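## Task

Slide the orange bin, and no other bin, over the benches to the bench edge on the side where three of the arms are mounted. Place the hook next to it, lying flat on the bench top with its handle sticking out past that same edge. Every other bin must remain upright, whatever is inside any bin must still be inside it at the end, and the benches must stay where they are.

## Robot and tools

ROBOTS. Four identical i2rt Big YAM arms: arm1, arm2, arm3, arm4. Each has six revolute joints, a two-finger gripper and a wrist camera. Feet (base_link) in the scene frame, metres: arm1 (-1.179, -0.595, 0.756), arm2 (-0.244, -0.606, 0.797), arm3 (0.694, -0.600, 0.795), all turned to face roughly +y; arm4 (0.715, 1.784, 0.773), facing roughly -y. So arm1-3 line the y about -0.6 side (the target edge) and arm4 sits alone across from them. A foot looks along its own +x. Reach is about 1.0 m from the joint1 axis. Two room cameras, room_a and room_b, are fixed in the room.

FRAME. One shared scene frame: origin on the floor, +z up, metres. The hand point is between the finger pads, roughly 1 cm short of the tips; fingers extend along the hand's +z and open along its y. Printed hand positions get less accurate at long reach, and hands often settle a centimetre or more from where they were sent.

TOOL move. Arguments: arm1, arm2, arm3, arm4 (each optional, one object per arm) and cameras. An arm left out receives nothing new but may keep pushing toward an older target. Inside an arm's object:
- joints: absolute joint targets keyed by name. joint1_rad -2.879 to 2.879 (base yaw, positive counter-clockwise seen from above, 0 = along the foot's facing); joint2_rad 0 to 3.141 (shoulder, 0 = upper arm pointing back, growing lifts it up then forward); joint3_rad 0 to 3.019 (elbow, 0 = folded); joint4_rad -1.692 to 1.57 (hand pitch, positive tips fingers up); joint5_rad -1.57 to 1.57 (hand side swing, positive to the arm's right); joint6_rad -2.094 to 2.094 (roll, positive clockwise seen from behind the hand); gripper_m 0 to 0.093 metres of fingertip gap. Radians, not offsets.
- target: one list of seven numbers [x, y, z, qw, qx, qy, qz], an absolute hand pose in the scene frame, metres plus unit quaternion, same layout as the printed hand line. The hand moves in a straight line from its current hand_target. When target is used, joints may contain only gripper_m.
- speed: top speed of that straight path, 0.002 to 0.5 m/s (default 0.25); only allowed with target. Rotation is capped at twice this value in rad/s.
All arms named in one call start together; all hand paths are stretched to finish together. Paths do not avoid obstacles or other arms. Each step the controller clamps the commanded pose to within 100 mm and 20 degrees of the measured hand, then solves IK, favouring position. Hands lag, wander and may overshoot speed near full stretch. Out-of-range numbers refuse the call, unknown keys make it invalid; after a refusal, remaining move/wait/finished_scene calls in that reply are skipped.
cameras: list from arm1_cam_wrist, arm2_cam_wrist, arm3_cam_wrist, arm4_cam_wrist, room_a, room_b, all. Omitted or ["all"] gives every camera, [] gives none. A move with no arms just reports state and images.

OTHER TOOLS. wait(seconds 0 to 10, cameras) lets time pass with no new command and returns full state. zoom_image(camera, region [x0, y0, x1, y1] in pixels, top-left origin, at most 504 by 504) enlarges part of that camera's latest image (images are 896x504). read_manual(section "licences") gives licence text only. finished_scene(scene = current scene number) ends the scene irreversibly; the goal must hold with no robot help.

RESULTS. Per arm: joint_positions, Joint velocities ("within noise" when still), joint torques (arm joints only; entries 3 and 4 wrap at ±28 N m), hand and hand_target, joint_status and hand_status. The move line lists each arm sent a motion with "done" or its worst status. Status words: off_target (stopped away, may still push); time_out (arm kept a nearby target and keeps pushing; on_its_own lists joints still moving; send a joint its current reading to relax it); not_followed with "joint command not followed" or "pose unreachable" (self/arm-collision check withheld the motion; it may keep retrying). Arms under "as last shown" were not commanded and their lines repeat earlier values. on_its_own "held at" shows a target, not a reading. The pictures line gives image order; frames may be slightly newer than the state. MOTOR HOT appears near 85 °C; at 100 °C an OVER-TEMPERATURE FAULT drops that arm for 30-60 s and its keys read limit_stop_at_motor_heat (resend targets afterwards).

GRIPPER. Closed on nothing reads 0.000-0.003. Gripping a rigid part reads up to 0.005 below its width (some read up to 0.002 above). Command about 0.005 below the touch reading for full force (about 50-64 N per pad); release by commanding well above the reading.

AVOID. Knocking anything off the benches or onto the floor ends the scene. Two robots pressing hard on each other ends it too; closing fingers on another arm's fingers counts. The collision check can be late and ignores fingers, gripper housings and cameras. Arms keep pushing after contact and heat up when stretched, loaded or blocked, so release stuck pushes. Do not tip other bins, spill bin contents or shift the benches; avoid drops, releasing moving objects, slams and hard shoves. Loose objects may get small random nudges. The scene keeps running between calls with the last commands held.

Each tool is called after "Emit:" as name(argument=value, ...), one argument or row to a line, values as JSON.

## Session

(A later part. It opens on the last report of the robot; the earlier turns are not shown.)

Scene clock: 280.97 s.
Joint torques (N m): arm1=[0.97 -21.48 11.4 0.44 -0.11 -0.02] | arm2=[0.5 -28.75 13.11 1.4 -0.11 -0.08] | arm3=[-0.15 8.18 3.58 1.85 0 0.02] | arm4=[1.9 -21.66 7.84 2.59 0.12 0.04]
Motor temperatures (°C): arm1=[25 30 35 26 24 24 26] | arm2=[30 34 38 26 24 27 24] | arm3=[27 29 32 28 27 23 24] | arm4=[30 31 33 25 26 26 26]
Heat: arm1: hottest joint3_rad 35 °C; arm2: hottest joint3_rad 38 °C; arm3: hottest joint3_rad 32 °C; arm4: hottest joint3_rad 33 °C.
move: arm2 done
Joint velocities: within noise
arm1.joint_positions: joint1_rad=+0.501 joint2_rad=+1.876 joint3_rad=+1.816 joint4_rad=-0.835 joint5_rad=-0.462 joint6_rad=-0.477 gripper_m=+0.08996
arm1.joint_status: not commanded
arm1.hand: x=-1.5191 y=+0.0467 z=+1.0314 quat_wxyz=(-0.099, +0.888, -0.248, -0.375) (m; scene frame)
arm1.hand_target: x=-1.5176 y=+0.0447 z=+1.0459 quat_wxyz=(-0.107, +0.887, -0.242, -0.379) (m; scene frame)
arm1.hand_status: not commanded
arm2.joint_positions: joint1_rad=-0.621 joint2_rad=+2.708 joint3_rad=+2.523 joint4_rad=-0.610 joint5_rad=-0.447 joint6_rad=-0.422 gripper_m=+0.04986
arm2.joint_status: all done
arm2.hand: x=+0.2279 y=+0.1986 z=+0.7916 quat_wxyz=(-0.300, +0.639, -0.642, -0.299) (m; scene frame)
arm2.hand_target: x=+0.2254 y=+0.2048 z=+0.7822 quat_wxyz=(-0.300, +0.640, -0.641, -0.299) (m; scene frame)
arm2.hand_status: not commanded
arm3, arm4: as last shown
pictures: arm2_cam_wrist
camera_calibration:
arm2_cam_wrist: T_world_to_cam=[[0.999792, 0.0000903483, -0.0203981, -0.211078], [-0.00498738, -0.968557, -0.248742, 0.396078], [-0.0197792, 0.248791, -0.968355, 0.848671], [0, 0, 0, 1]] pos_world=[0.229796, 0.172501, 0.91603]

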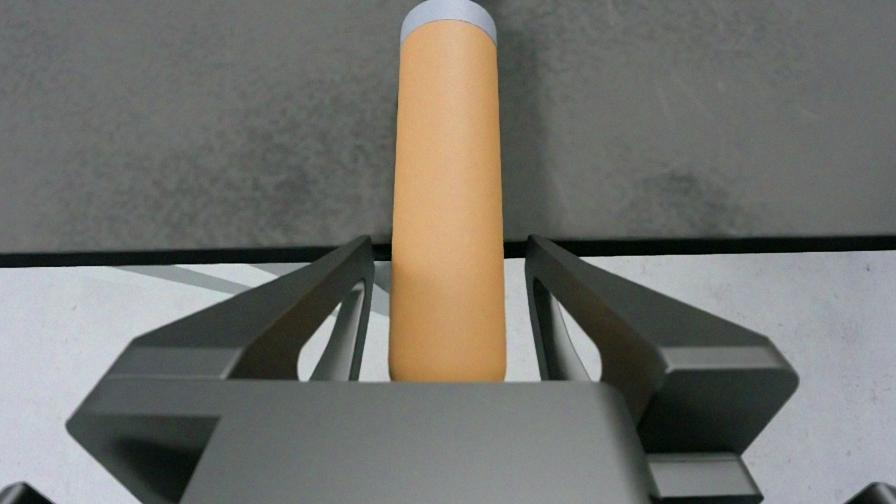

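Emit:
move(
  arm2={"joints":{"gripper_m":0.08},"target":[0.225,0.12,0.88,0.2988,-0.641,0.641,0.2988],"speed":0.15},
  arm3={"target":[0.45,0.0,1.02,0.2988,-0.641,0.641,0.2988],"speed":0.3},
  cameras=["arm2_cam_wrist"],
)

Emit:
move(
  arm2={"joints":{"joint1_rad":0.3,"joint2_rad":1.7,"joint3_rad":1.5}},
  cameras=["arm3_cam_wrist"],
)

Scene clock: 289.27 s.
Joint torques (N m): arm1=[0.97 -21.48 11.4 0.44 -0.1 -0.02] | arm2=[-0.67 -30.21 8.77 2.21 -0.43 -0.22] | arm3=[0.03 9.47 3.29 2 -0.11 0.12] | arm4=[1.9 -21.66 7.83 2.59 0.12 0.04]
Motor temperatures (°C): arm1=[25 30 35 26 24 24 26] | arm2=[30 34 37 26 24 27 24] | arm3=[27 29 32 28 27 23 24] | arm4=[30 31 33 25 26 26 26]
Heat: arm1: hottest joint3_rad 35 °C; arm2: hottest joint3_rad 37 °C; arm3: hottest joint3_rad 32 °C; arm4: hottest joint3_rad 33 °C.
move: arm2 off_target; arm3 not_followed
Joint velocities: within noise
arm1, arm4: as last shown
arm2.joint_positions: joint1_rad=-0.669 joint2_rad=+2.374 joint3_rad=+2.098 joint4_rad=-0.566 joint5_rad=-0.484 joint6_rad=-0.460 gripper_m=+0.07988
arm2.joint_status: all done
arm2.hand: x=+0.2193 y=+0.1223 z=+0.8683 quat_wxyz=(-0.286, +0.639, -0.648, -0.299) (m; scene frame)
arm2.hand_target: x=+0.2250 y=+0.1200 z=+0.8800 quat_wxyz=(-0.299, +0.641, -0.641, -0.299) (m; scene frame)
arm2.hand_status: off_target (0.013 m and 1.7 deg from the pose sent, 0.118 m and 0.4 deg at the start)
arm3.joint_positions: joint1_rad=-1.617 joint2_rad=+0.012 joint3_rad=+1.234 joint4_rad=-1.502 joint5_rad=-1.294 joint6_rad=-0.143 gripper_m=+0.09396
arm3.joint_status: not commanded
arm3.on_its_own: joint1_rad is held at -1.613, not at its first target -0.414; joint2_rad is held at +0.031, not at its first target +0.307; joint3_rad is held at +1.235, not at its first target +1.658; joint4_rad is held at -1.482, not at its first target -1.214; joint5_rad is held at -1.292, not at its first target +0.271; joint6_rad is held at -0.133, not at its first target +0.193
arm3.hand: x=+0.6151 y=-0.4209 z=+1.3243 quat_wxyz=(-0.550, +0.353, -0.641, -0.402) (m; scene frame)
arm3.hand_target: x=+0.6228 y=-0.4228 z=+1.3290 quat_wxyz=(-0.547, +0.350, -0.643, -0.405) (m; scene frame)
arm3.hand_status: not_followed (0.545 m and 45.7 deg from the pose sent, 0.839 m and 68.9 deg at the start; pose on its path clipped on 65 of 105 steps; a joint's target at an end of its range on 64 of 105 steps)
pictures: arm2_cam_wrist
pose unreachable (arm3 arm): on one or more control steps of this call this arm could not follow its commanded pose, so it was not sent that pose on those steps. On the call's last step it was still not sent that pose. It may still have moved: this result reports where it is.
cause: moving toward the commanded pose would bring two parts of the arm too close to each other (its wrist (the part past joint 4) and its wrist camera).
camera_calibration:
arm2_cam_wrist: T_world_to_cam=[[0.999119, 0.000821272, -0.0419546, -0.182089], [-0.00869499, -0.974058, -0.226132, 0.323086], [-0.0410519, 0.226298, -0.973193, 0.953442], [0, 0, 0, 1]] pos_world=[0.223879, 0.0990917, 0.993303]

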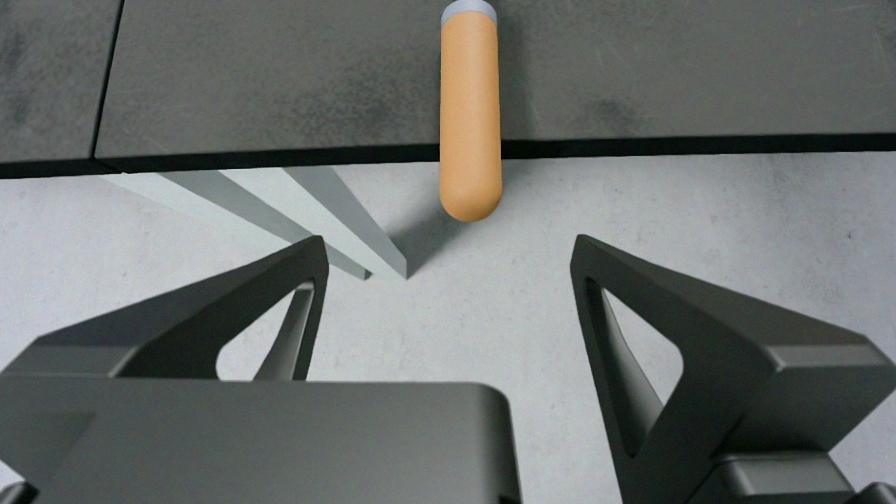

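Scene clock: 290.93 s.
Joint torques (N m): arm1=[0.97 -21.48 11.4 0.44 -0.11 -0.02] | arm2=[-0.03 -17.73 9.24 2.04 -0.12 -0.19] | arm3=[0.21 9.52 3.28 2.07 -0.11 0.14] | arm4=[1.85 -21.66 7.84 2.58 0.12 0.04]
Motor temperatures (°C): arm1=[25 30 35 26 24 24 26] | arm2=[30 34 37 26 24 27 24] | arm3=[27 29 32 28 27 23 24] | arm4=[30 31 33 25 26 26 26]
Heat: arm1: hottest joint3_rad 35 °C; arm2: hottest joint3_rad 37 °C; arm3: hottest joint3_rad 32 °C; arm4: hottest joint3_rad 33 °C.
move: arm2 done
Joint velocities: within noise
arm1, arm3, arm4: as last shown
arm2.joint_positions: joint1_rad=+0.300 joint2_rad=+1.684 joint3_rad=+1.505 joint4_rad=-0.559 joint5_rad=-0.491 joint6_rad=-0.463 gripper_m=+0.07989
arm2.joint_status: all done
arm2.hand: x=-0.5254 y=+0.0114 z=+1.0801 quat_wxyz=(-0.154, +0.854, -0.254, -0.427) (m; scene frame)
arm2.hand_target: x=-0.5260 y=+0.0138 z=+1.0679 quat_wxyz=(-0.152, +0.858, -0.252, -0.422) (m; scene frame)
arm2.hand_status: not commanded
arm3.on_its_own: joint1_rad is held at -1.613, not at its first target -0.414; joint2_rad is held at +0.031, not at its first target +0.307; joint3_rad is held at +1.235, not at its first target +1.658; joint4_rad is held at -1.482, not at its first target -1.214; joint5_rad is held at -1.292, not at its first target +0.271; joint6_rad is held at -0.133, not at its first target +0.193
arm3.hand_target: x=+0.6228 y=-0.4228 z=+1.3290 quat_wxyz=(-0.547, +0.351, -0.643, -0.405) (m; scene frame)
pictures: arm3_cam_wrist
camera_calibration:
arm3_cam_wrist: T_world_to_cam=[[0.895887, -0.430498, -0.109814, -0.588592], [-0.342064, -0.510633, -0.788826, 1.0514], [0.283513, 0.744262, -0.604727, 1.06793], [0, 0, 0, 1]] pos_world=[0.584187, -0.511326, 1.41054]

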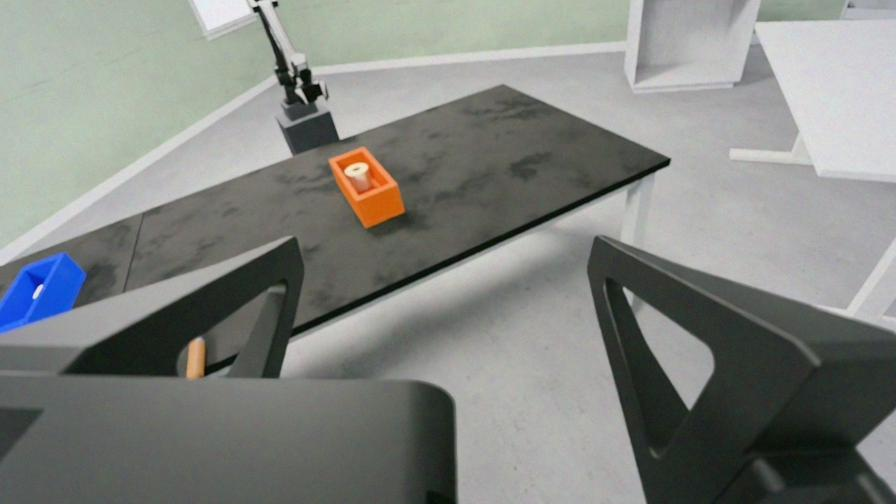

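Emit:
move(
  arm3={"joints":{"joint1_rad":0.57,"joint2_rad":1.63,"joint3_rad":1.29,"joint4_rad":-0.544,"joint5_rad":0.434,"joint6_rad":0.496}},
  cameras=[],
)

Emit:
move(
  arm3={"target":[0.24,0.10,0.93,0.2988,-0.641,0.641,0.2988],"speed":0.25},
  cameras=["arm3_cam_wrist"],
)

Scene clock: 300.70 s.
Joint torques (N m): arm1=[1.03 -21.48 11.41 0.46 -0.11 -0.02] | arm2=[-0.15 -17.67 9.22 2.04 -0.13 -0.19] | arm3=[-0.26 -13.22 8.14 1.78 0.38 0.17] | arm4=[1.9 -21.66 7.83 2.58 0.12 0.04]
Motor temperatures (°C): arm1=[25 30 35 26 24 24 26] | arm2=[30 33 37 26 24 27 24] | arm3=[27 29 32 28 27 23 24] | arm4=[30 31 33 25 26 26 26]
Heat: arm1: hottest joint3_rad 35 °C; arm2: hottest joint3_rad 37 °C; arm3: hottest joint3_rad 32 °C; arm4: hottest joint3_rad 33 °C.
move: arm3 done
Joint velocities: within noise
arm1, arm2, arm4: as last shown
arm3.joint_positions: joint1_rad=+0.572 joint2_rad=+1.634 joint3_rad=+1.274 joint4_rad=-0.562 joint5_rad=+0.431 joint6_rad=+0.485 gripper_m=+0.09398
arm3.joint_status: all done
arm3.hand: x=+0.4952 y=-0.0194 z=+0.9837 quat_wxyz=(-0.291, +0.593, -0.714, -0.234) (m; scene frame)
arm3.hand_target: x=+0.4937 y=-0.0116 z=+0.9968 quat_wxyz=(-0.295, +0.580, -0.716, -0.252) (m; scene frame)
arm3.hand_status: not commanded
pictures: none
No camera images: "cameras" was empty.

Scene clock: 302.93 s.
Joint torques (N m): arm1=[0.97 -21.54 11.4 0.44 -0.1 -0.02] | arm2=[-0.09 -17.79 9.24 2.03 -0.12 -0.19] | arm3=[-0.15 -19.43 11.74 0.73 0.41 -0.03] | arm4=[1.9 -21.66 7.84 2.58 0.12 0.04]
Motor temperatures (°C): arm1=[25 30 35 26 24 24 26] | arm2=[30 33 37 26 24 27 24] | arm3=[27 29 32 28 27 23 24] | arm4=[30 31 32 25 26 26 26]
Heat: arm1: hottest joint3_rad 35 °C; arm2: hottest joint3_rad 37 °C; arm3: hottest joint3_rad 32 °C; arm4: hottest joint3_rad 32 °C.
move: arm3 off_target
Joint velocities: within noise
arm1, arm2: as last shown
arm3.joint_positions: joint1_rad=+0.802 joint2_rad=+2.215 joint3_rad=+1.910 joint4_rad=-0.569 joint5_rad=+0.494 joint6_rad=+0.486 gripper_m=+0.09398
arm3.joint_status: not commanded
arm3.hand: x=+0.2492 y=+0.0841 z=+0.9024 quat_wxyz=(-0.293, +0.649, -0.644, -0.279) (m; scene frame)
arm3.hand_target: x=+0.2412 y=+0.0981 z=+0.9303 quat_wxyz=(-0.299, +0.641, -0.641, -0.299) (m; scene frame)
arm3.hand_status: off_target (0.033 m and 2.6 deg from the pose sent, 0.287 m and 12.5 deg at the start)
arm4.joint_positions: joint1_rad=-0.047 joint2_rad=+1.791 joint3_rad=+1.026 joint4_rad=+0.524 joint5_rad=+0.065 joint6_rad=+0.008 gripper_m=+0.07012
arm4.joint_status: not commanded
arm4.hand: x=+0.7413 y=+1.1001 z=+0.9370 quat_wxyz=(-0.433, -0.557, -0.554, +0.441) (m; scene frame)
arm4.hand_target: x=+0.7499 y=+1.1001 z=+0.9498 quat_wxyz=(-0.445, -0.550, -0.550, +0.445) (m; scene frame)
arm4.hand_status: not commanded
pictures: arm3_cam_wrist
camera_calibration:
arm3_cam_wrist: T_world_to_cam=[[0.999264, 0.00813324, 0.0374964, -0.285358], [0.0172158, -0.968418, -0.248737, 0.312869], [0.0342892, 0.249199, -0.967845, 0.972189], [0, 0, 0, 1]] pos_world=[0.246426, 0.0630403, 1.02945]

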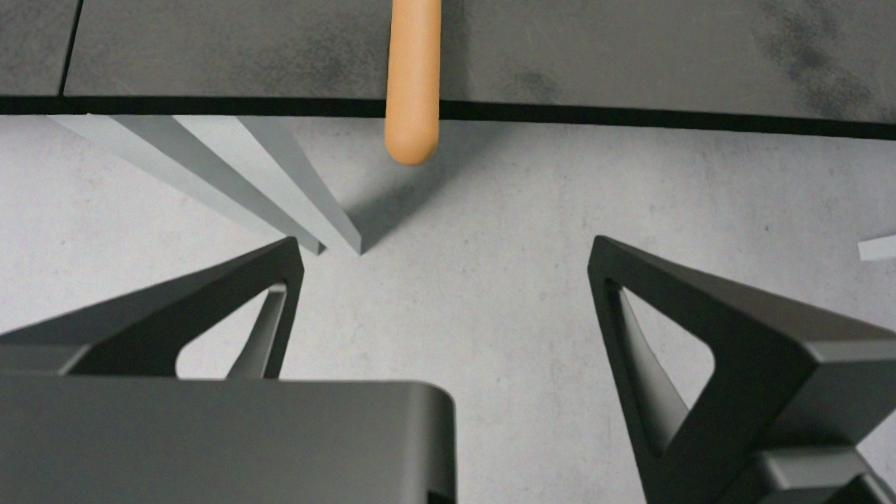

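Emit:
move(
  arm3={"target":[0.227,0.222,0.825,0.2988,-0.641,0.641,0.2988],"speed":0.12},
  cameras=["arm3_cam_wrist"],
)

Scene clock: 314.60 s.
Joint torques (N m): arm1=[0.97 -21.48 11.41 0.44 -0.1 -0.02] | arm2=[-0.15 -17.79 9.22 2.04 -0.13 -0.19] | arm3=[-1.2 -22.48 12.83 1.52 0.44 0.08] | arm4=[1.9 -21.66 7.83 2.59 0.12 0.04]
Motor temperatures (°C): arm1=[25 30 35 26 24 24 26] | arm2=[30 33 36 26 24 27 23] | arm3=[27 29 34 28 28 23 24] | arm4=[30 31 32 25 26 26 26]
Heat: arm1: hottest joint3_rad 35 °C; arm2: hottest joint3_rad 36 °C; arm3: hottest joint3_rad 34 °C; arm4: hottest joint3_rad 32 °C.
move: arm3 off_target
Joint velocities: within noise
arm1, arm2, arm4: as last shown
arm3.joint_positions: joint1_rad=+0.730 joint2_rad=+2.724 joint3_rad=+2.592 joint4_rad=-0.733 joint5_rad=+0.438 joint6_rad=+0.409 gripper_m=+0.09398
arm3.joint_status: not commanded
arm3.hand: x=+0.2288 y=+0.2007 z=+0.7955 quat_wxyz=(-0.290, +0.660, -0.638, -0.270) (m; scene frame)
arm3.hand_target: x=+0.2290 y=+0.2186 z=+0.8259 quat_wxyz=(-0.299, +0.641, -0.640, -0.300) (m; scene frame)
arm3.hand_status: off_target (0.036 m and 4.1 deg from the pose sent, 0.160 m and 2.6 deg at the start)
pictures: arm3_cam_wrist
camera_calibration:
arm3_cam_wrist: T_world_to_cam=[[0.998226, 0.0269136, 0.0531097, -0.277856], [0.0384593, -0.972409, -0.23009, 0.380686], [0.0454518, 0.231725, -0.971719, 0.84427], [0, 0, 0, 1]] pos_world=[0.224348, 0.182022, 0.922742]

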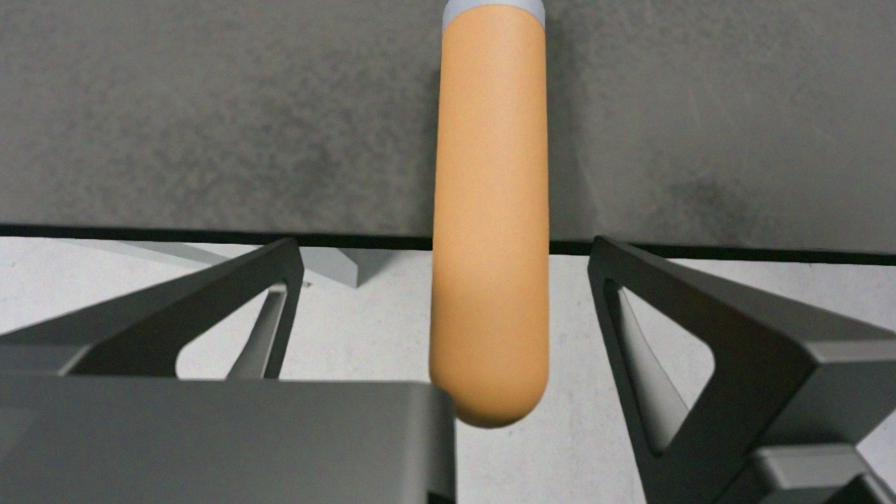

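Emit:
move(
  arm3={"target":[0.244,0.230,0.832,0.2988,-0.641,0.641,0.2988],"speed":0.06},
  cameras=["arm3_cam_wrist"],
)

Scene clock: 319.63 s.
Joint torques (N m): arm1=[0.97 -21.48 11.41 0.44 -0.1 -0.02] | arm2=[-0.09 -17.79 9.21 2.03 -0.13 -0.19] | arm3=[-2.9 -24.41 10.54 1.95 0.04 -0.05] | arm4=[1.9 -21.71 7.83 2.58 0.12 0.04]
Motor temperatures (°C): arm1=[25 30 35 26 24 24 26] | arm2=[30 33 36 26 24 27 23] | arm3=[27 30 34 28 28 23 24] | arm4=[30 31 32 25 26 26 26]
Heat: arm1: hottest joint3_rad 35 °C; arm2: hottest joint3_rad 36 °C; arm3: hottest joint3_rad 34 °C; arm4: hottest joint3_rad 32 °C.
move: arm3 off_target
Joint velocities: within noise
arm1, arm2, arm4: as last shown
arm3.joint_positions: joint1_rad=+0.730 joint2_rad=+2.724 joint3_rad=+2.593 joint4_rad=-0.734 joint5_rad=+0.435 joint6_rad=+0.404 gripper_m=+0.09398
arm3.joint_status: not commanded
arm3.hand: x=+0.2289 y=+0.2009 z=+0.7953 quat_wxyz=(-0.289, +0.662, -0.637, -0.270) (m; scene frame)
arm3.hand_target: x=+0.2460 y=+0.2267 z=+0.8327 quat_wxyz=(-0.300, +0.641, -0.640, -0.299) (m; scene frame)
arm3.hand_status: off_target (0.049 m and 4.3 deg from the pose sent, 0.049 m and 4.1 deg at the start)
pictures: arm3_cam_wrist
camera_calibration:
arm3_cam_wrist: T_world_to_cam=[[0.997987, 0.0316153, 0.0549792, -0.280372], [0.043391, -0.972613, -0.228344, 0.378257], [0.0462544, 0.23027, -0.972027, 0.844374], [0, 0, 0, 1]] pos_world=[0.224338, 0.182328, 0.922541]

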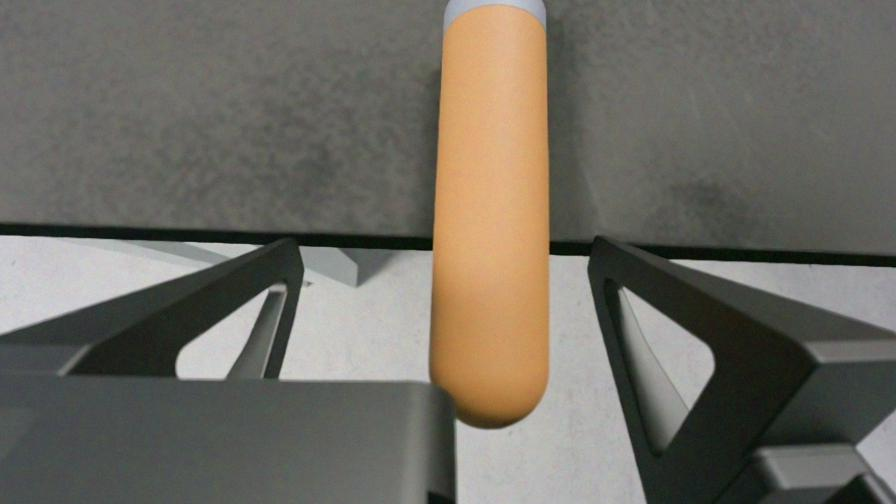

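Emit:
move(
  arm3={"target":[0.25,0.220,0.865,0.2988,-0.641,0.641,0.2988],"speed":0.1},
  cameras=[],
)

Emit:
move(
  arm3={"target":[0.246,0.235,0.837,0.2988,-0.641,0.641,0.2988],"speed":0.1},
  cameras=["arm3_cam_wrist"],
)

Scene clock: 327.47 s.
Joint torques (N m): arm1=[0.97 -21.42 11.4 0.44 -0.1 -0.02] | arm2=[-0.15 -17.73 9.21 2.04 -0.12 -0.18] | arm3=[-0.21 -25.64 7.51 1.37 0.32 0.03] | arm4=[1.85 -21.66 7.84 2.58 0.12 0.04]
Motor temperatures (°C): arm1=[25 30 35 26 24 24 26] | arm2=[30 32 36 26 24 27 23] | arm3=[27 31 34 28 28 23 24] | arm4=[30 31 32 25 26 26 26]
Heat: arm1: hottest joint3_rad 35 °C; arm2: hottest joint3_rad 36 °C; arm3: hottest joint3_rad 34 °C; arm4: hottest joint3_rad 32 °C.
move: arm3 off_target
Joint velocities: within noise
arm1, arm2, arm4: as last shown
arm3.joint_positions: joint1_rad=+0.697 joint2_rad=+2.669 joint3_rad=+2.578 joint4_rad=-0.734 joint5_rad=+0.426 joint6_rad=+0.398 gripper_m=+0.09398
arm3.joint_status: not commanded
arm3.hand: x=+0.2523 y=+0.2178 z=+0.8371 quat_wxyz=(-0.294, +0.647, -0.644, -0.284) (m; scene frame)
arm3.hand_target: x=+0.2499 y=+0.2200 z=+0.8651 quat_wxyz=(-0.299, +0.641, -0.641, -0.299) (m; scene frame)
arm3.hand_status: off_target (0.028 m and 1.9 deg from the pose sent, 0.075 m and 4.3 deg at the start)
pictures: none
No camera images: "cameras" was empty.

Scene clock: 328.97 s.
Joint torques (N m): arm1=[0.97 -21.48 11.4 0.43 -0.1 -0.02] | arm2=[-0.15 -17.79 9.21 2.04 -0.12 -0.18] | arm3=[-0.67 -22.71 12.23 0.77 0.24 -0.05] | arm4=[1.9 -21.66 7.83 2.58 0.12 0.04]
Motor temperatures (°C): arm1=[25 30 35 26 24 24 26] | arm2=[30 32 36 26 24 27 23] | arm3=[27 31 35 28 28 23 24] | arm4=[30 31 32 25 26 26 26]
Heat: arm1: hottest joint3_rad 35 °C; arm2: hottest joint3_rad 36 °C; arm3: hottest joint3_rad 35 °C; arm4: hottest joint3_rad 32 °C.
move: arm3 off_target
Joint velocities: within noise
arm1.joint_positions: joint1_rad=+0.501 joint2_rad=+1.876 joint3_rad=+1.816 joint4_rad=-0.835 joint5_rad=-0.462 joint6_rad=-0.477 gripper_m=+0.08996
arm1.joint_status: not commanded
arm1.hand: x=-1.5191 y=+0.0467 z=+1.0314 quat_wxyz=(-0.099, +0.888, -0.248, -0.375) (m; scene frame)
arm1.hand_target: x=-1.5176 y=+0.0447 z=+1.0459 quat_wxyz=(-0.107, +0.887, -0.242, -0.379) (m; scene frame)
arm1.hand_status: not commanded
arm2, arm4: as last shown
arm3.joint_positions: joint1_rad=+0.697 joint2_rad=+2.738 joint3_rad=+2.647 joint4_rad=-0.744 joint5_rad=+0.424 joint6_rad=+0.399 gripper_m=+0.09398
arm3.joint_status: not commanded
arm3.hand: x=+0.2493 y=+0.2220 z=+0.8091 quat_wxyz=(-0.292, +0.649, -0.644, -0.279) (m; scene frame)
arm3.hand_target: x=+0.2472 y=+0.2328 z=+0.8374 quat_wxyz=(-0.299, +0.641, -0.640, -0.300) (m; scene frame)
arm3.hand_status: off_target (0.031 m and 2.6 deg from the pose sent, 0.018 m and 2.0 deg at the start)
pictures: arm3_cam_wrist
camera_calibration:
arm3_cam_wrist: T_world_to_cam=[[0.999333, 0.00868455, 0.0354631, -0.281611], [0.0172337, -0.968488, -0.248465, 0.422932], [0.0321878, 0.248911, -0.967991, 0.848128], [0, 0, 0, 1]] pos_world=[0.246835, 0.200942, 0.936051]

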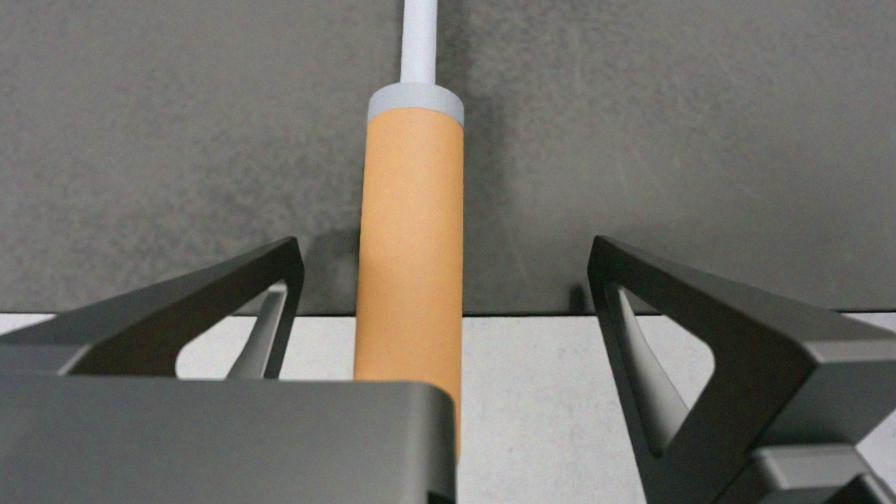

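Emit:
move(
  arm3={"joints":{"gripper_m":0.02}},
  cameras=["arm3_cam_wrist"],
)

Scene clock: 337.73 s.
Joint torques (N m): arm1=[0.97 -21.48 11.41 0.44 -0.11 -0.02] | arm2=[-0.15 -17.79 9.22 2.06 -0.12 -0.18] | arm3=[-0.5 -23.18 12.3 0.92 0.3 -0.03] | arm4=[1.9 -21.66 7.83 2.56 0.12 0.04]
Motor temperatures (°C): arm1=[25 30 35 26 24 24 26] | arm2=[30 32 35 26 24 27 23] | arm3=[27 31 36 28 28 23 24] | arm4=[30 31 32 25 26 26 26]
Heat: arm1: hottest joint3_rad 35 °C; arm2: hottest joint3_rad 35 °C; arm3: hottest joint3_rad 36 °C; arm4: hottest joint3_rad 32 °C.
move: arm3 off_target
Joint velocities: within noise
arm1, arm2, arm4: as last shown
arm3.joint_positions: joint1_rad=+0.697 joint2_rad=+2.739 joint3_rad=+2.647 joint4_rad=-0.744 joint5_rad=+0.422 joint6_rad=+0.398 gripper_m=+0.02861
arm3.joint_status: gripper_m off_target (ended at +0.02864, target +0.02000)
arm3.hand: x=+0.2490 y=+0.2217 z=+0.8080 quat_wxyz=(-0.291, +0.650, -0.644, -0.279) (m; scene frame)
arm3.hand_target: x=+0.2472 y=+0.2328 z=+0.8373 quat_wxyz=(-0.299, +0.641, -0.640, -0.300) (m; scene frame)
arm3.hand_status: not commanded
pictures: arm3_cam_wrist
camera_calibration:
arm3_cam_wrist: T_world_to_cam=[[0.999312, 0.0108032, 0.0354677, -0.2818], [0.0192151, -0.96902, -0.246234, 0.420229], [0.0317088, 0.246747, -0.968561, 0.848249], [0, 0, 0, 1]] pos_world=[0.246635, 0.200952, 0.935051]

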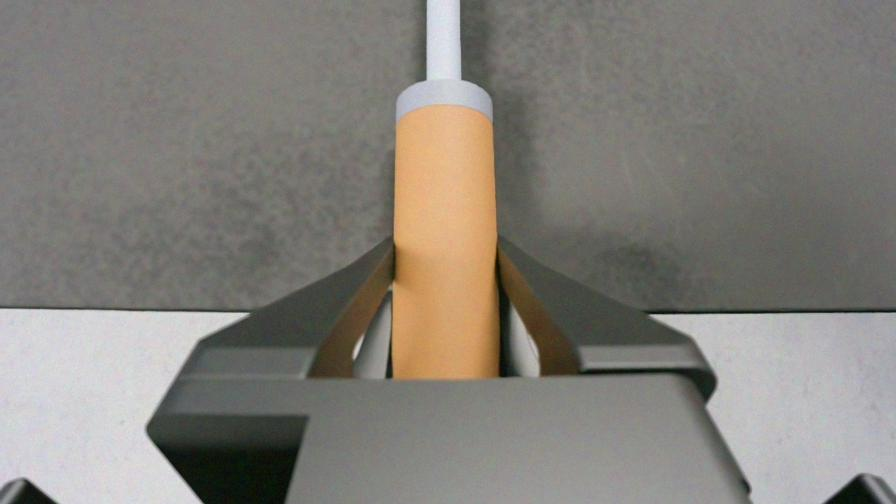

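Emit:
move(
  arm3={"target":[0.32,0.06,1.0,0.291,-0.650,0.644,0.279],"speed":0.2},
  cameras=[],
)

Emit:
move(
  arm3={"target":[0.70,0.0,1.10,0.330,-0.625,0.625,0.330],"speed":0.25},
  cameras=["arm3_cam_wrist"],
)

Scene clock: 361.67 s.
Joint torques (N m): arm1=[1.03 -21.48 11.41 0.44 -0.11 -0.02] | arm2=[-0.09 -17.73 9.22 2.03 -0.12 -0.19] | arm3=[0.5 -22.01 8.81 1.44 0.8 0.16] | arm4=[1.85 -21.71 7.82 2.59 0.12 0.04]
Motor temperatures (°C): arm1=[25 31 35 26 24 24 26] | arm2=[30 31 35 26 24 27 23] | arm3=[27 31 39 28 28 23 25] | arm4=[30 31 32 25 26 26 26]
Heat: arm1: hottest joint3_rad 35 °C; arm2: hottest joint3_rad 35 °C; arm3: hottest joint3_rad 39 °C; arm4: hottest joint3_rad 32 °C.
move: arm3 off_target
Joint velocities: within noise
arm1, arm4: as last shown
arm2.joint_positions: joint1_rad=+0.300 joint2_rad=+1.684 joint3_rad=+1.505 joint4_rad=-0.559 joint5_rad=-0.491 joint6_rad=-0.463 gripper_m=+0.07989
arm2.joint_status: not commanded
arm2.hand: x=-0.5254 y=+0.0114 z=+1.0801 quat_wxyz=(-0.154, +0.854, -0.254, -0.427) (m; scene frame)
arm2.hand_target: x=-0.5260 y=+0.0138 z=+1.0679 quat_wxyz=(-0.152, +0.858, -0.252, -0.422) (m; scene frame)
arm2.hand_status: not commanded
arm3.joint_positions: joint1_rad=+0.732 joint2_rad=+2.019 joint3_rad=+1.731 joint4_rad=-0.649 joint5_rad=+0.434 joint6_rad=+0.423 gripper_m=+0.02861
arm3.joint_status: not commanded
arm3.hand: x=+0.3265 y=+0.0566 z=+0.9465 quat_wxyz=(-0.280, +0.670, -0.644, -0.240) (m; scene frame)
arm3.hand_target: x=+0.3208 y=+0.0588 z=+0.9995 quat_wxyz=(-0.290, +0.650, -0.644, -0.279) (m; scene frame)
arm3.hand_status: off_target (0.054 m and 5.2 deg from the pose sent, 0.261 m and 0.1 deg at the start; pose on its path clipped on 21 of 69 steps)
pictures: none
No camera images: "cameras" was empty.

Scene clock: 364.17 s.
Joint torques (N m): arm1=[0.97 -21.54 11.41 0.44 -0.1 -0.02] | arm2=[-0.15 -17.79 9.22 2.03 -0.12 -0.18] | arm3=[0.56 -14.27 8.88 3.19 -0.03 -0.05] | arm4=[1.9 -21.66 7.83 2.58 0.12 0.04]
Motor temperatures (°C): arm1=[25 31 35 26 24 24 26] | arm2=[30 31 35 26 24 27 23] | arm3=[27 31 39 28 28 23 25] | arm4=[30 31 32 25 26 26 26]
Heat: arm1: hottest joint3_rad 35 °C; arm2: hottest joint3_rad 35 °C; arm3: hottest joint3_rad 39 °C; arm4: hottest joint3_rad 32 °C.
move: arm3 off_target
Joint velocities: within noise
arm1, arm2, arm4: as last shown
arm3.joint_positions: joint1_rad=+0.107 joint2_rad=+1.440 joint3_rad=+1.179 joint4_rad=-0.457 joint5_rad=-0.006 joint6_rad=+0.007 gripper_m=+0.02861
arm3.joint_status: not commanded
arm3.hand: x=+0.7040 y=-0.0069 z=+1.0517 quat_wxyz=(-0.293, +0.636, -0.650, -0.294) (m; scene frame)
arm3.hand_target: x=+0.7001 y=-0.0021 z=+1.0998 quat_wxyz=(-0.330, +0.625, -0.626, -0.330) (m; scene frame)
arm3.hand_status: off_target (0.049 m and 6.7 deg from the pose sent, 0.408 m and 13.1 deg at the start; pose on its path clipped on 13 of 75 steps)
pictures: arm3_cam_wrist
camera_calibration:
arm3_cam_wrist: T_world_to_cam=[[0.999951, -0.00810287, 0.00571014, -0.711819], [-0.00624621, -0.962343, -0.271768, 0.294788], [0.00769721, 0.271719, -0.962346, 1.13679], [0, 0, 0, 1]] pos_world=[0.704875, -0.0309668, 1.17816]

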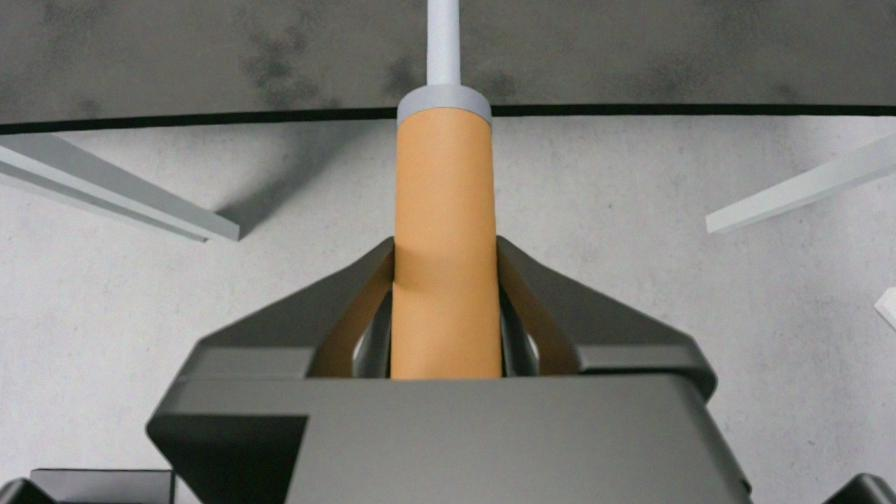

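Emit:
move(
  arm3={"target":[0.76,-0.02,1.10,-0.2496,-0.2623,0.6612,0.6569],"speed":0.35},
  arm4={"target":[0.745,1.20,1.05,-0.38,-0.596,-0.596,0.38]},
  cameras=["arm3_cam_wrist","arm4_cam_wrist"],
)

Scene clock: 375.40 s.
Joint torques (N m): arm1=[0.97 -21.48 11.41 0.44 -0.1 -0.02] | arm2=[-0.21 -17.73 9.22 2.03 -0.12 -0.18] | arm3=[-0.56 -13.16 7.56 3.21 -0.11 -0.16] | arm4=[1.85 -15.62 10.67 1.77 0.02 0.07]
Motor temperatures (°C): arm1=[25 31 35 26 24 24 26] | arm2=[30 31 35 26 24 27 23] | arm3=[27 31 38 28 28 23 25] | arm4=[30 32 33 25 26 26 26]
Heat: arm1: hottest joint3_rad 35 °C; arm2: hottest joint3_rad 35 °C; arm3: hottest joint3_rad 38 °C; arm4: hottest joint3_rad 33 °C.
move: arm3 off_target; arm4 off_target
Joint velocities: within noise
arm1, arm2: as last shown
arm3.joint_positions: joint1_rad=-0.252 joint2_rad=+1.590 joint3_rad=+1.001 joint4_rad=+0.465 joint5_rad=-1.118 joint6_rad=+1.539 gripper_m=+0.02861
arm3.joint_status: not commanded
arm3.hand: x=+0.7576 y=-0.0210 z=+1.0744 quat_wxyz=(+0.275, +0.238, -0.685, -0.631) (m; scene frame)
arm3.hand_target: x=+0.7597 y=-0.0207 z=+1.0996 quat_wxyz=(+0.249, +0.262, -0.662, -0.656) (m; scene frame)
arm3.hand_status: off_target (0.026 m and 5.7 deg from the pose sent, 0.075 m and 88.4 deg at the start)
arm4.joint_positions: joint1_rad=-0.045 joint2_rad=+1.366 joint3_rad=+0.975 joint4_rad=-0.071 joint5_rad=+0.065 joint6_rad=+0.021 gripper_m=+0.07012
arm4.joint_status: not commanded
arm4.hand: x=+0.7372 y=+1.2012 z=+1.0344 quat_wxyz=(-0.368, -0.602, -0.600, +0.378) (m; scene frame)
arm4.hand_target: x=+0.7450 y=+1.2003 z=+1.0500 quat_wxyz=(-0.380, -0.596, -0.596, +0.380) (m; scene frame)
arm4.hand_status: off_target (0.017 m and 1.5 deg from the pose sent, 0.151 m and 11.4 deg at the start)
pictures: arm3_cam_wrist, arm4_cam_wrist
camera_calibration:
arm3_cam_wrist: T_world_to_cam=[[-0.00692632, -0.0800809, -0.996764, 1.07259], [-0.242805, -0.966823, 0.0793626, 0.0895984], [-0.97005, 0.242569, -0.0127475, 0.881988], [0, 0, 0, 1]] pos_world=[0.884757, -0.0414234, 1.07325]
arm4_cam_wrist: T_world_to_cam=[[-0.999664, -0.0227192, 0.0124465, 0.754], [-0.025891, 0.860318, -0.509099, -0.477508], [0.000858359, -0.509251, -0.860618, 1.62491], [0, 0, 0, 1]] pos_world=[0.739989, 1.25543, 1.14594]

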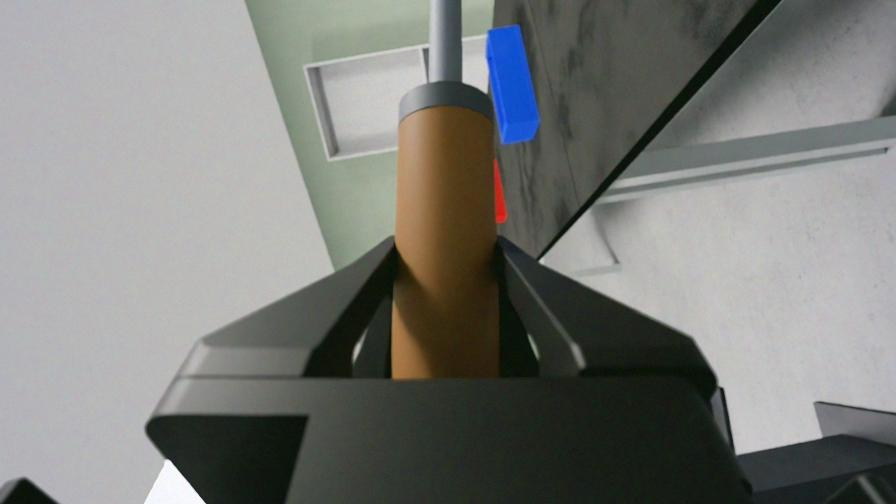

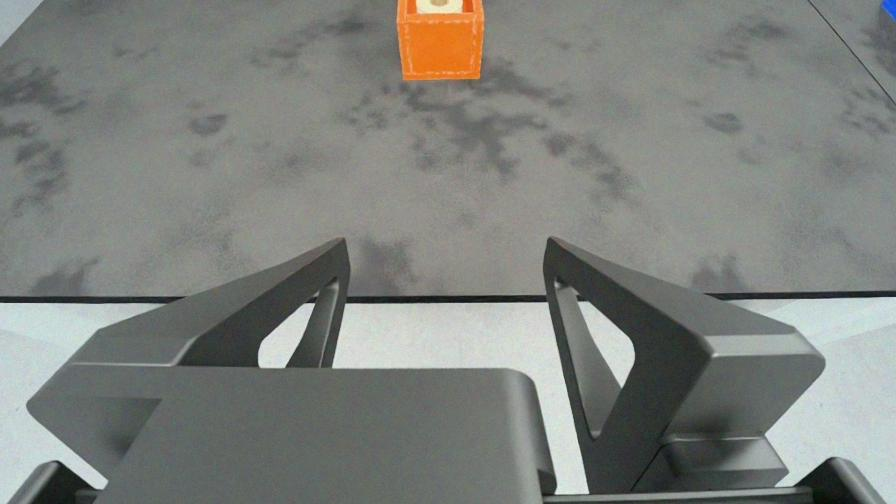

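Emit:
move(
  arm3={"target":[0.765,0.23,1.05,-0.2496,-0.2623,0.6612,0.6569],"speed":0.25},
  arm4={"target":[0.745,1.20,1.15,-0.4544,-0.5418,-0.5418,0.4544]},
  cameras=["arm4_cam_wrist","arm3_cam_wrist","room_b","room_a"],
)

Emit:
zoom_image(
  camera="arm4_cam_wrist",
  region=[320, 0, 620, 240],
)

Emit:
zoom_image(
  camera="room_a",
  region=[380, 230, 520, 350],
)

Emit:
zoom_image(
  camera="room_b",
  region=[450, 150, 610, 270],
)

Scene clock: 390.67 s.
Joint torques (N m): arm1=[0.97 -21.48 11.4 0.44 -0.1 -0.02] | arm2=[-0.15 -17.73 9.22 2.04 -0.12 -0.19] | arm3=[0.5 -21.48 13.44 1.94 -0.26 -0.24] | arm4=[1.9 -14.27 13.04 2.67 0.13 -0.08]
Motor temperatures (°C): arm1=[25 31 35 26 24 24 26] | arm2=[30 31 35 26 24 27 23] | arm3=[27 31 37 28 28 23 26] | arm4=[30 31 34 25 26 26 26]
Heat: arm1: hottest joint3_rad 35 °C; arm2: hottest joint3_rad 35 °C; arm3: hottest joint3_rad 37 °C; arm4: hottest joint3_rad 34 °C.
move: arm3 off_target; arm4 off_target
Joint velocities: within noise
arm1, arm2: as last shown
arm3.joint_positions: joint1_rad=-0.142 joint2_rad=+2.204 joint3_rad=+1.675 joint4_rad=+0.358 joint5_rad=-0.994 joint6_rad=+1.560 gripper_m=+0.02862
arm3.joint_status: not commanded
arm3.hand: x=+0.7654 y=+0.2051 z=+0.9726 quat_wxyz=(+0.283, +0.219, -0.705, -0.613) (m; scene frame)
arm3.hand_target: x=+0.7636 y=+0.2203 z=+1.0500 quat_wxyz=(+0.249, +0.261, -0.661, -0.658) (m; scene frame)
arm3.hand_status: off_target (0.081 m and 9.4 deg from the pose sent, 0.252 m and 5.7 deg at the start; pose on its path clipped on 12 of 67 steps)
arm4.joint_positions: joint1_rad=-0.043 joint2_rad=+1.277 joint3_rad=+0.975 joint4_rad=+0.052 joint5_rad=+0.071 joint6_rad=+0.021 gripper_m=+0.07012
arm4.joint_status: not commanded
arm4.hand: x=+0.7369 y=+1.2059 z=+1.1129 quat_wxyz=(-0.433, -0.562, -0.553, +0.437) (m; scene frame)
arm4.hand_target: x=+0.7448 y=+1.2019 z=+1.1496 quat_wxyz=(-0.454, -0.542, -0.542, +0.454) (m; scene frame)
arm4.hand_status: off_target (0.038 m and 4.2 deg from the pose sent, 0.116 m and 16.3 deg at the start)
pictures: arm3_cam_wrist, arm4_cam_wrist, room_a, room_b
camera_calibration:
arm3_cam_wrist: T_world_to_cam=[[-0.0217782, -0.143953, -0.989345, 1.00656], [-0.256081, -0.955763, 0.144703, 0.262555], [-0.96641, 0.256504, -0.0160487, 0.830913], [0, 0, 0, 1]] pos_world=[0.892159, 0.182706, 0.971182]
arm4_cam_wrist: T_world_to_cam=[[-0.999836, -0.0171238, 0.00581327, 0.753592], [-0.0165133, 0.733524, -0.679463, -0.106093], [0.0073708, -0.679447, -0.733687, 1.75396], [0, 0, 0, 1]] pos_world=[0.738789, 1.28245, 1.21039]

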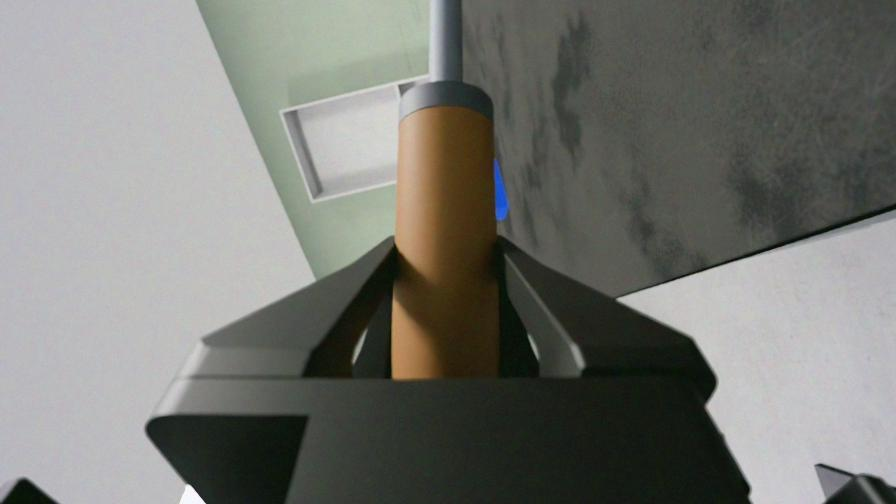

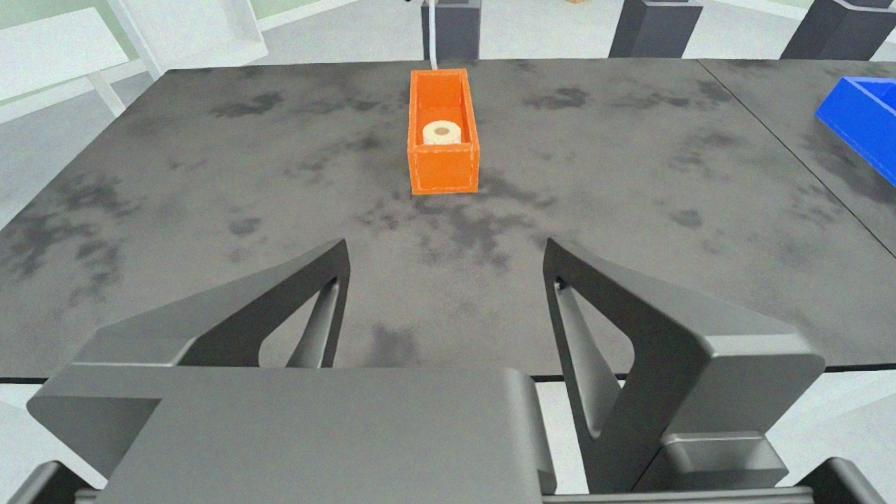

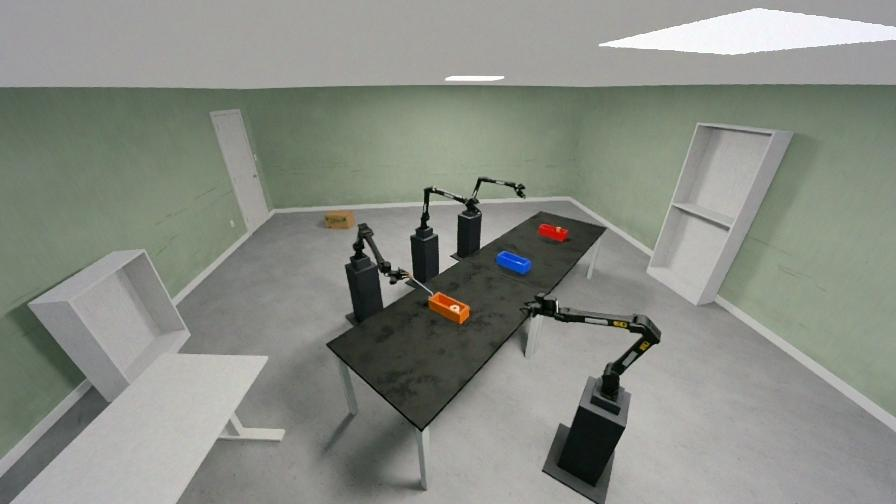

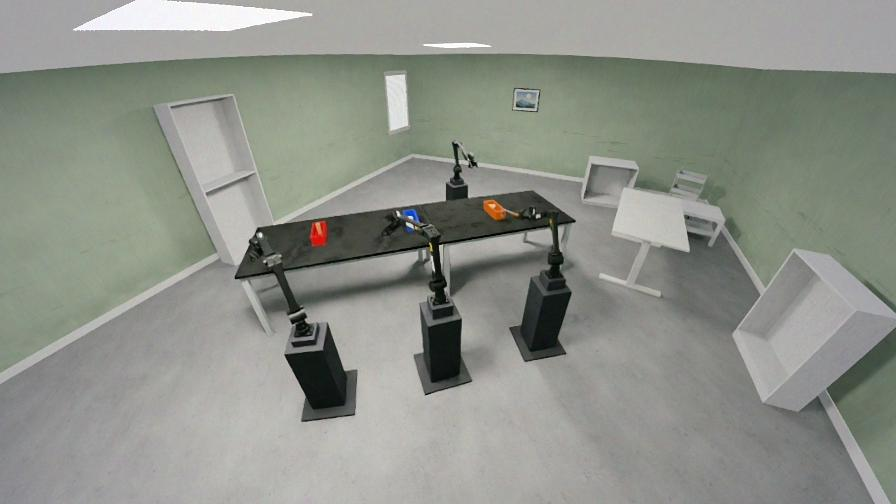

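Scaled by 1.680 from the camera's 896x504 image, which has a finer 1280x720 frame.

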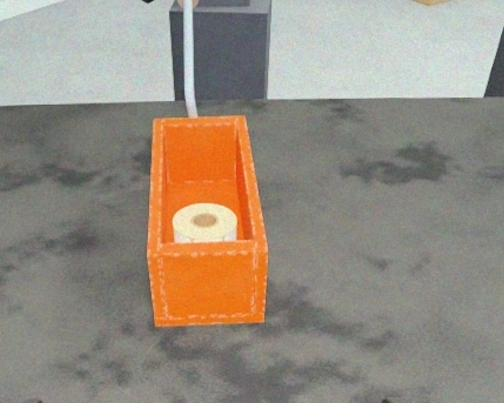

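Scaled by 3.600 from the camera's 896x504 image, which has a finer 1280x720 frame.

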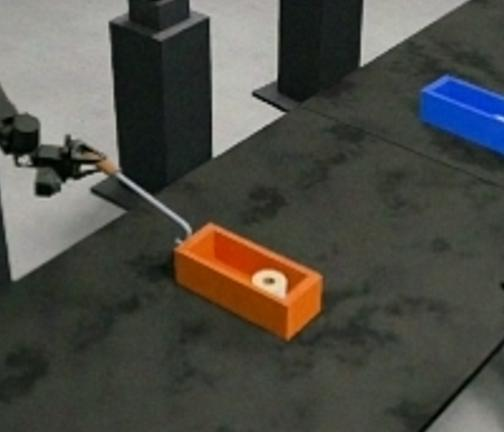

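Scaled by 3.150 from the camera's 896x504 image, which has a finer 1280x720 frame.

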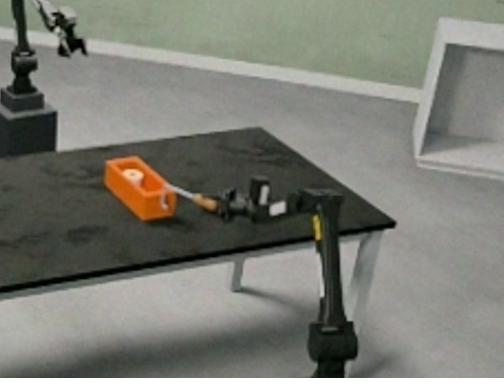

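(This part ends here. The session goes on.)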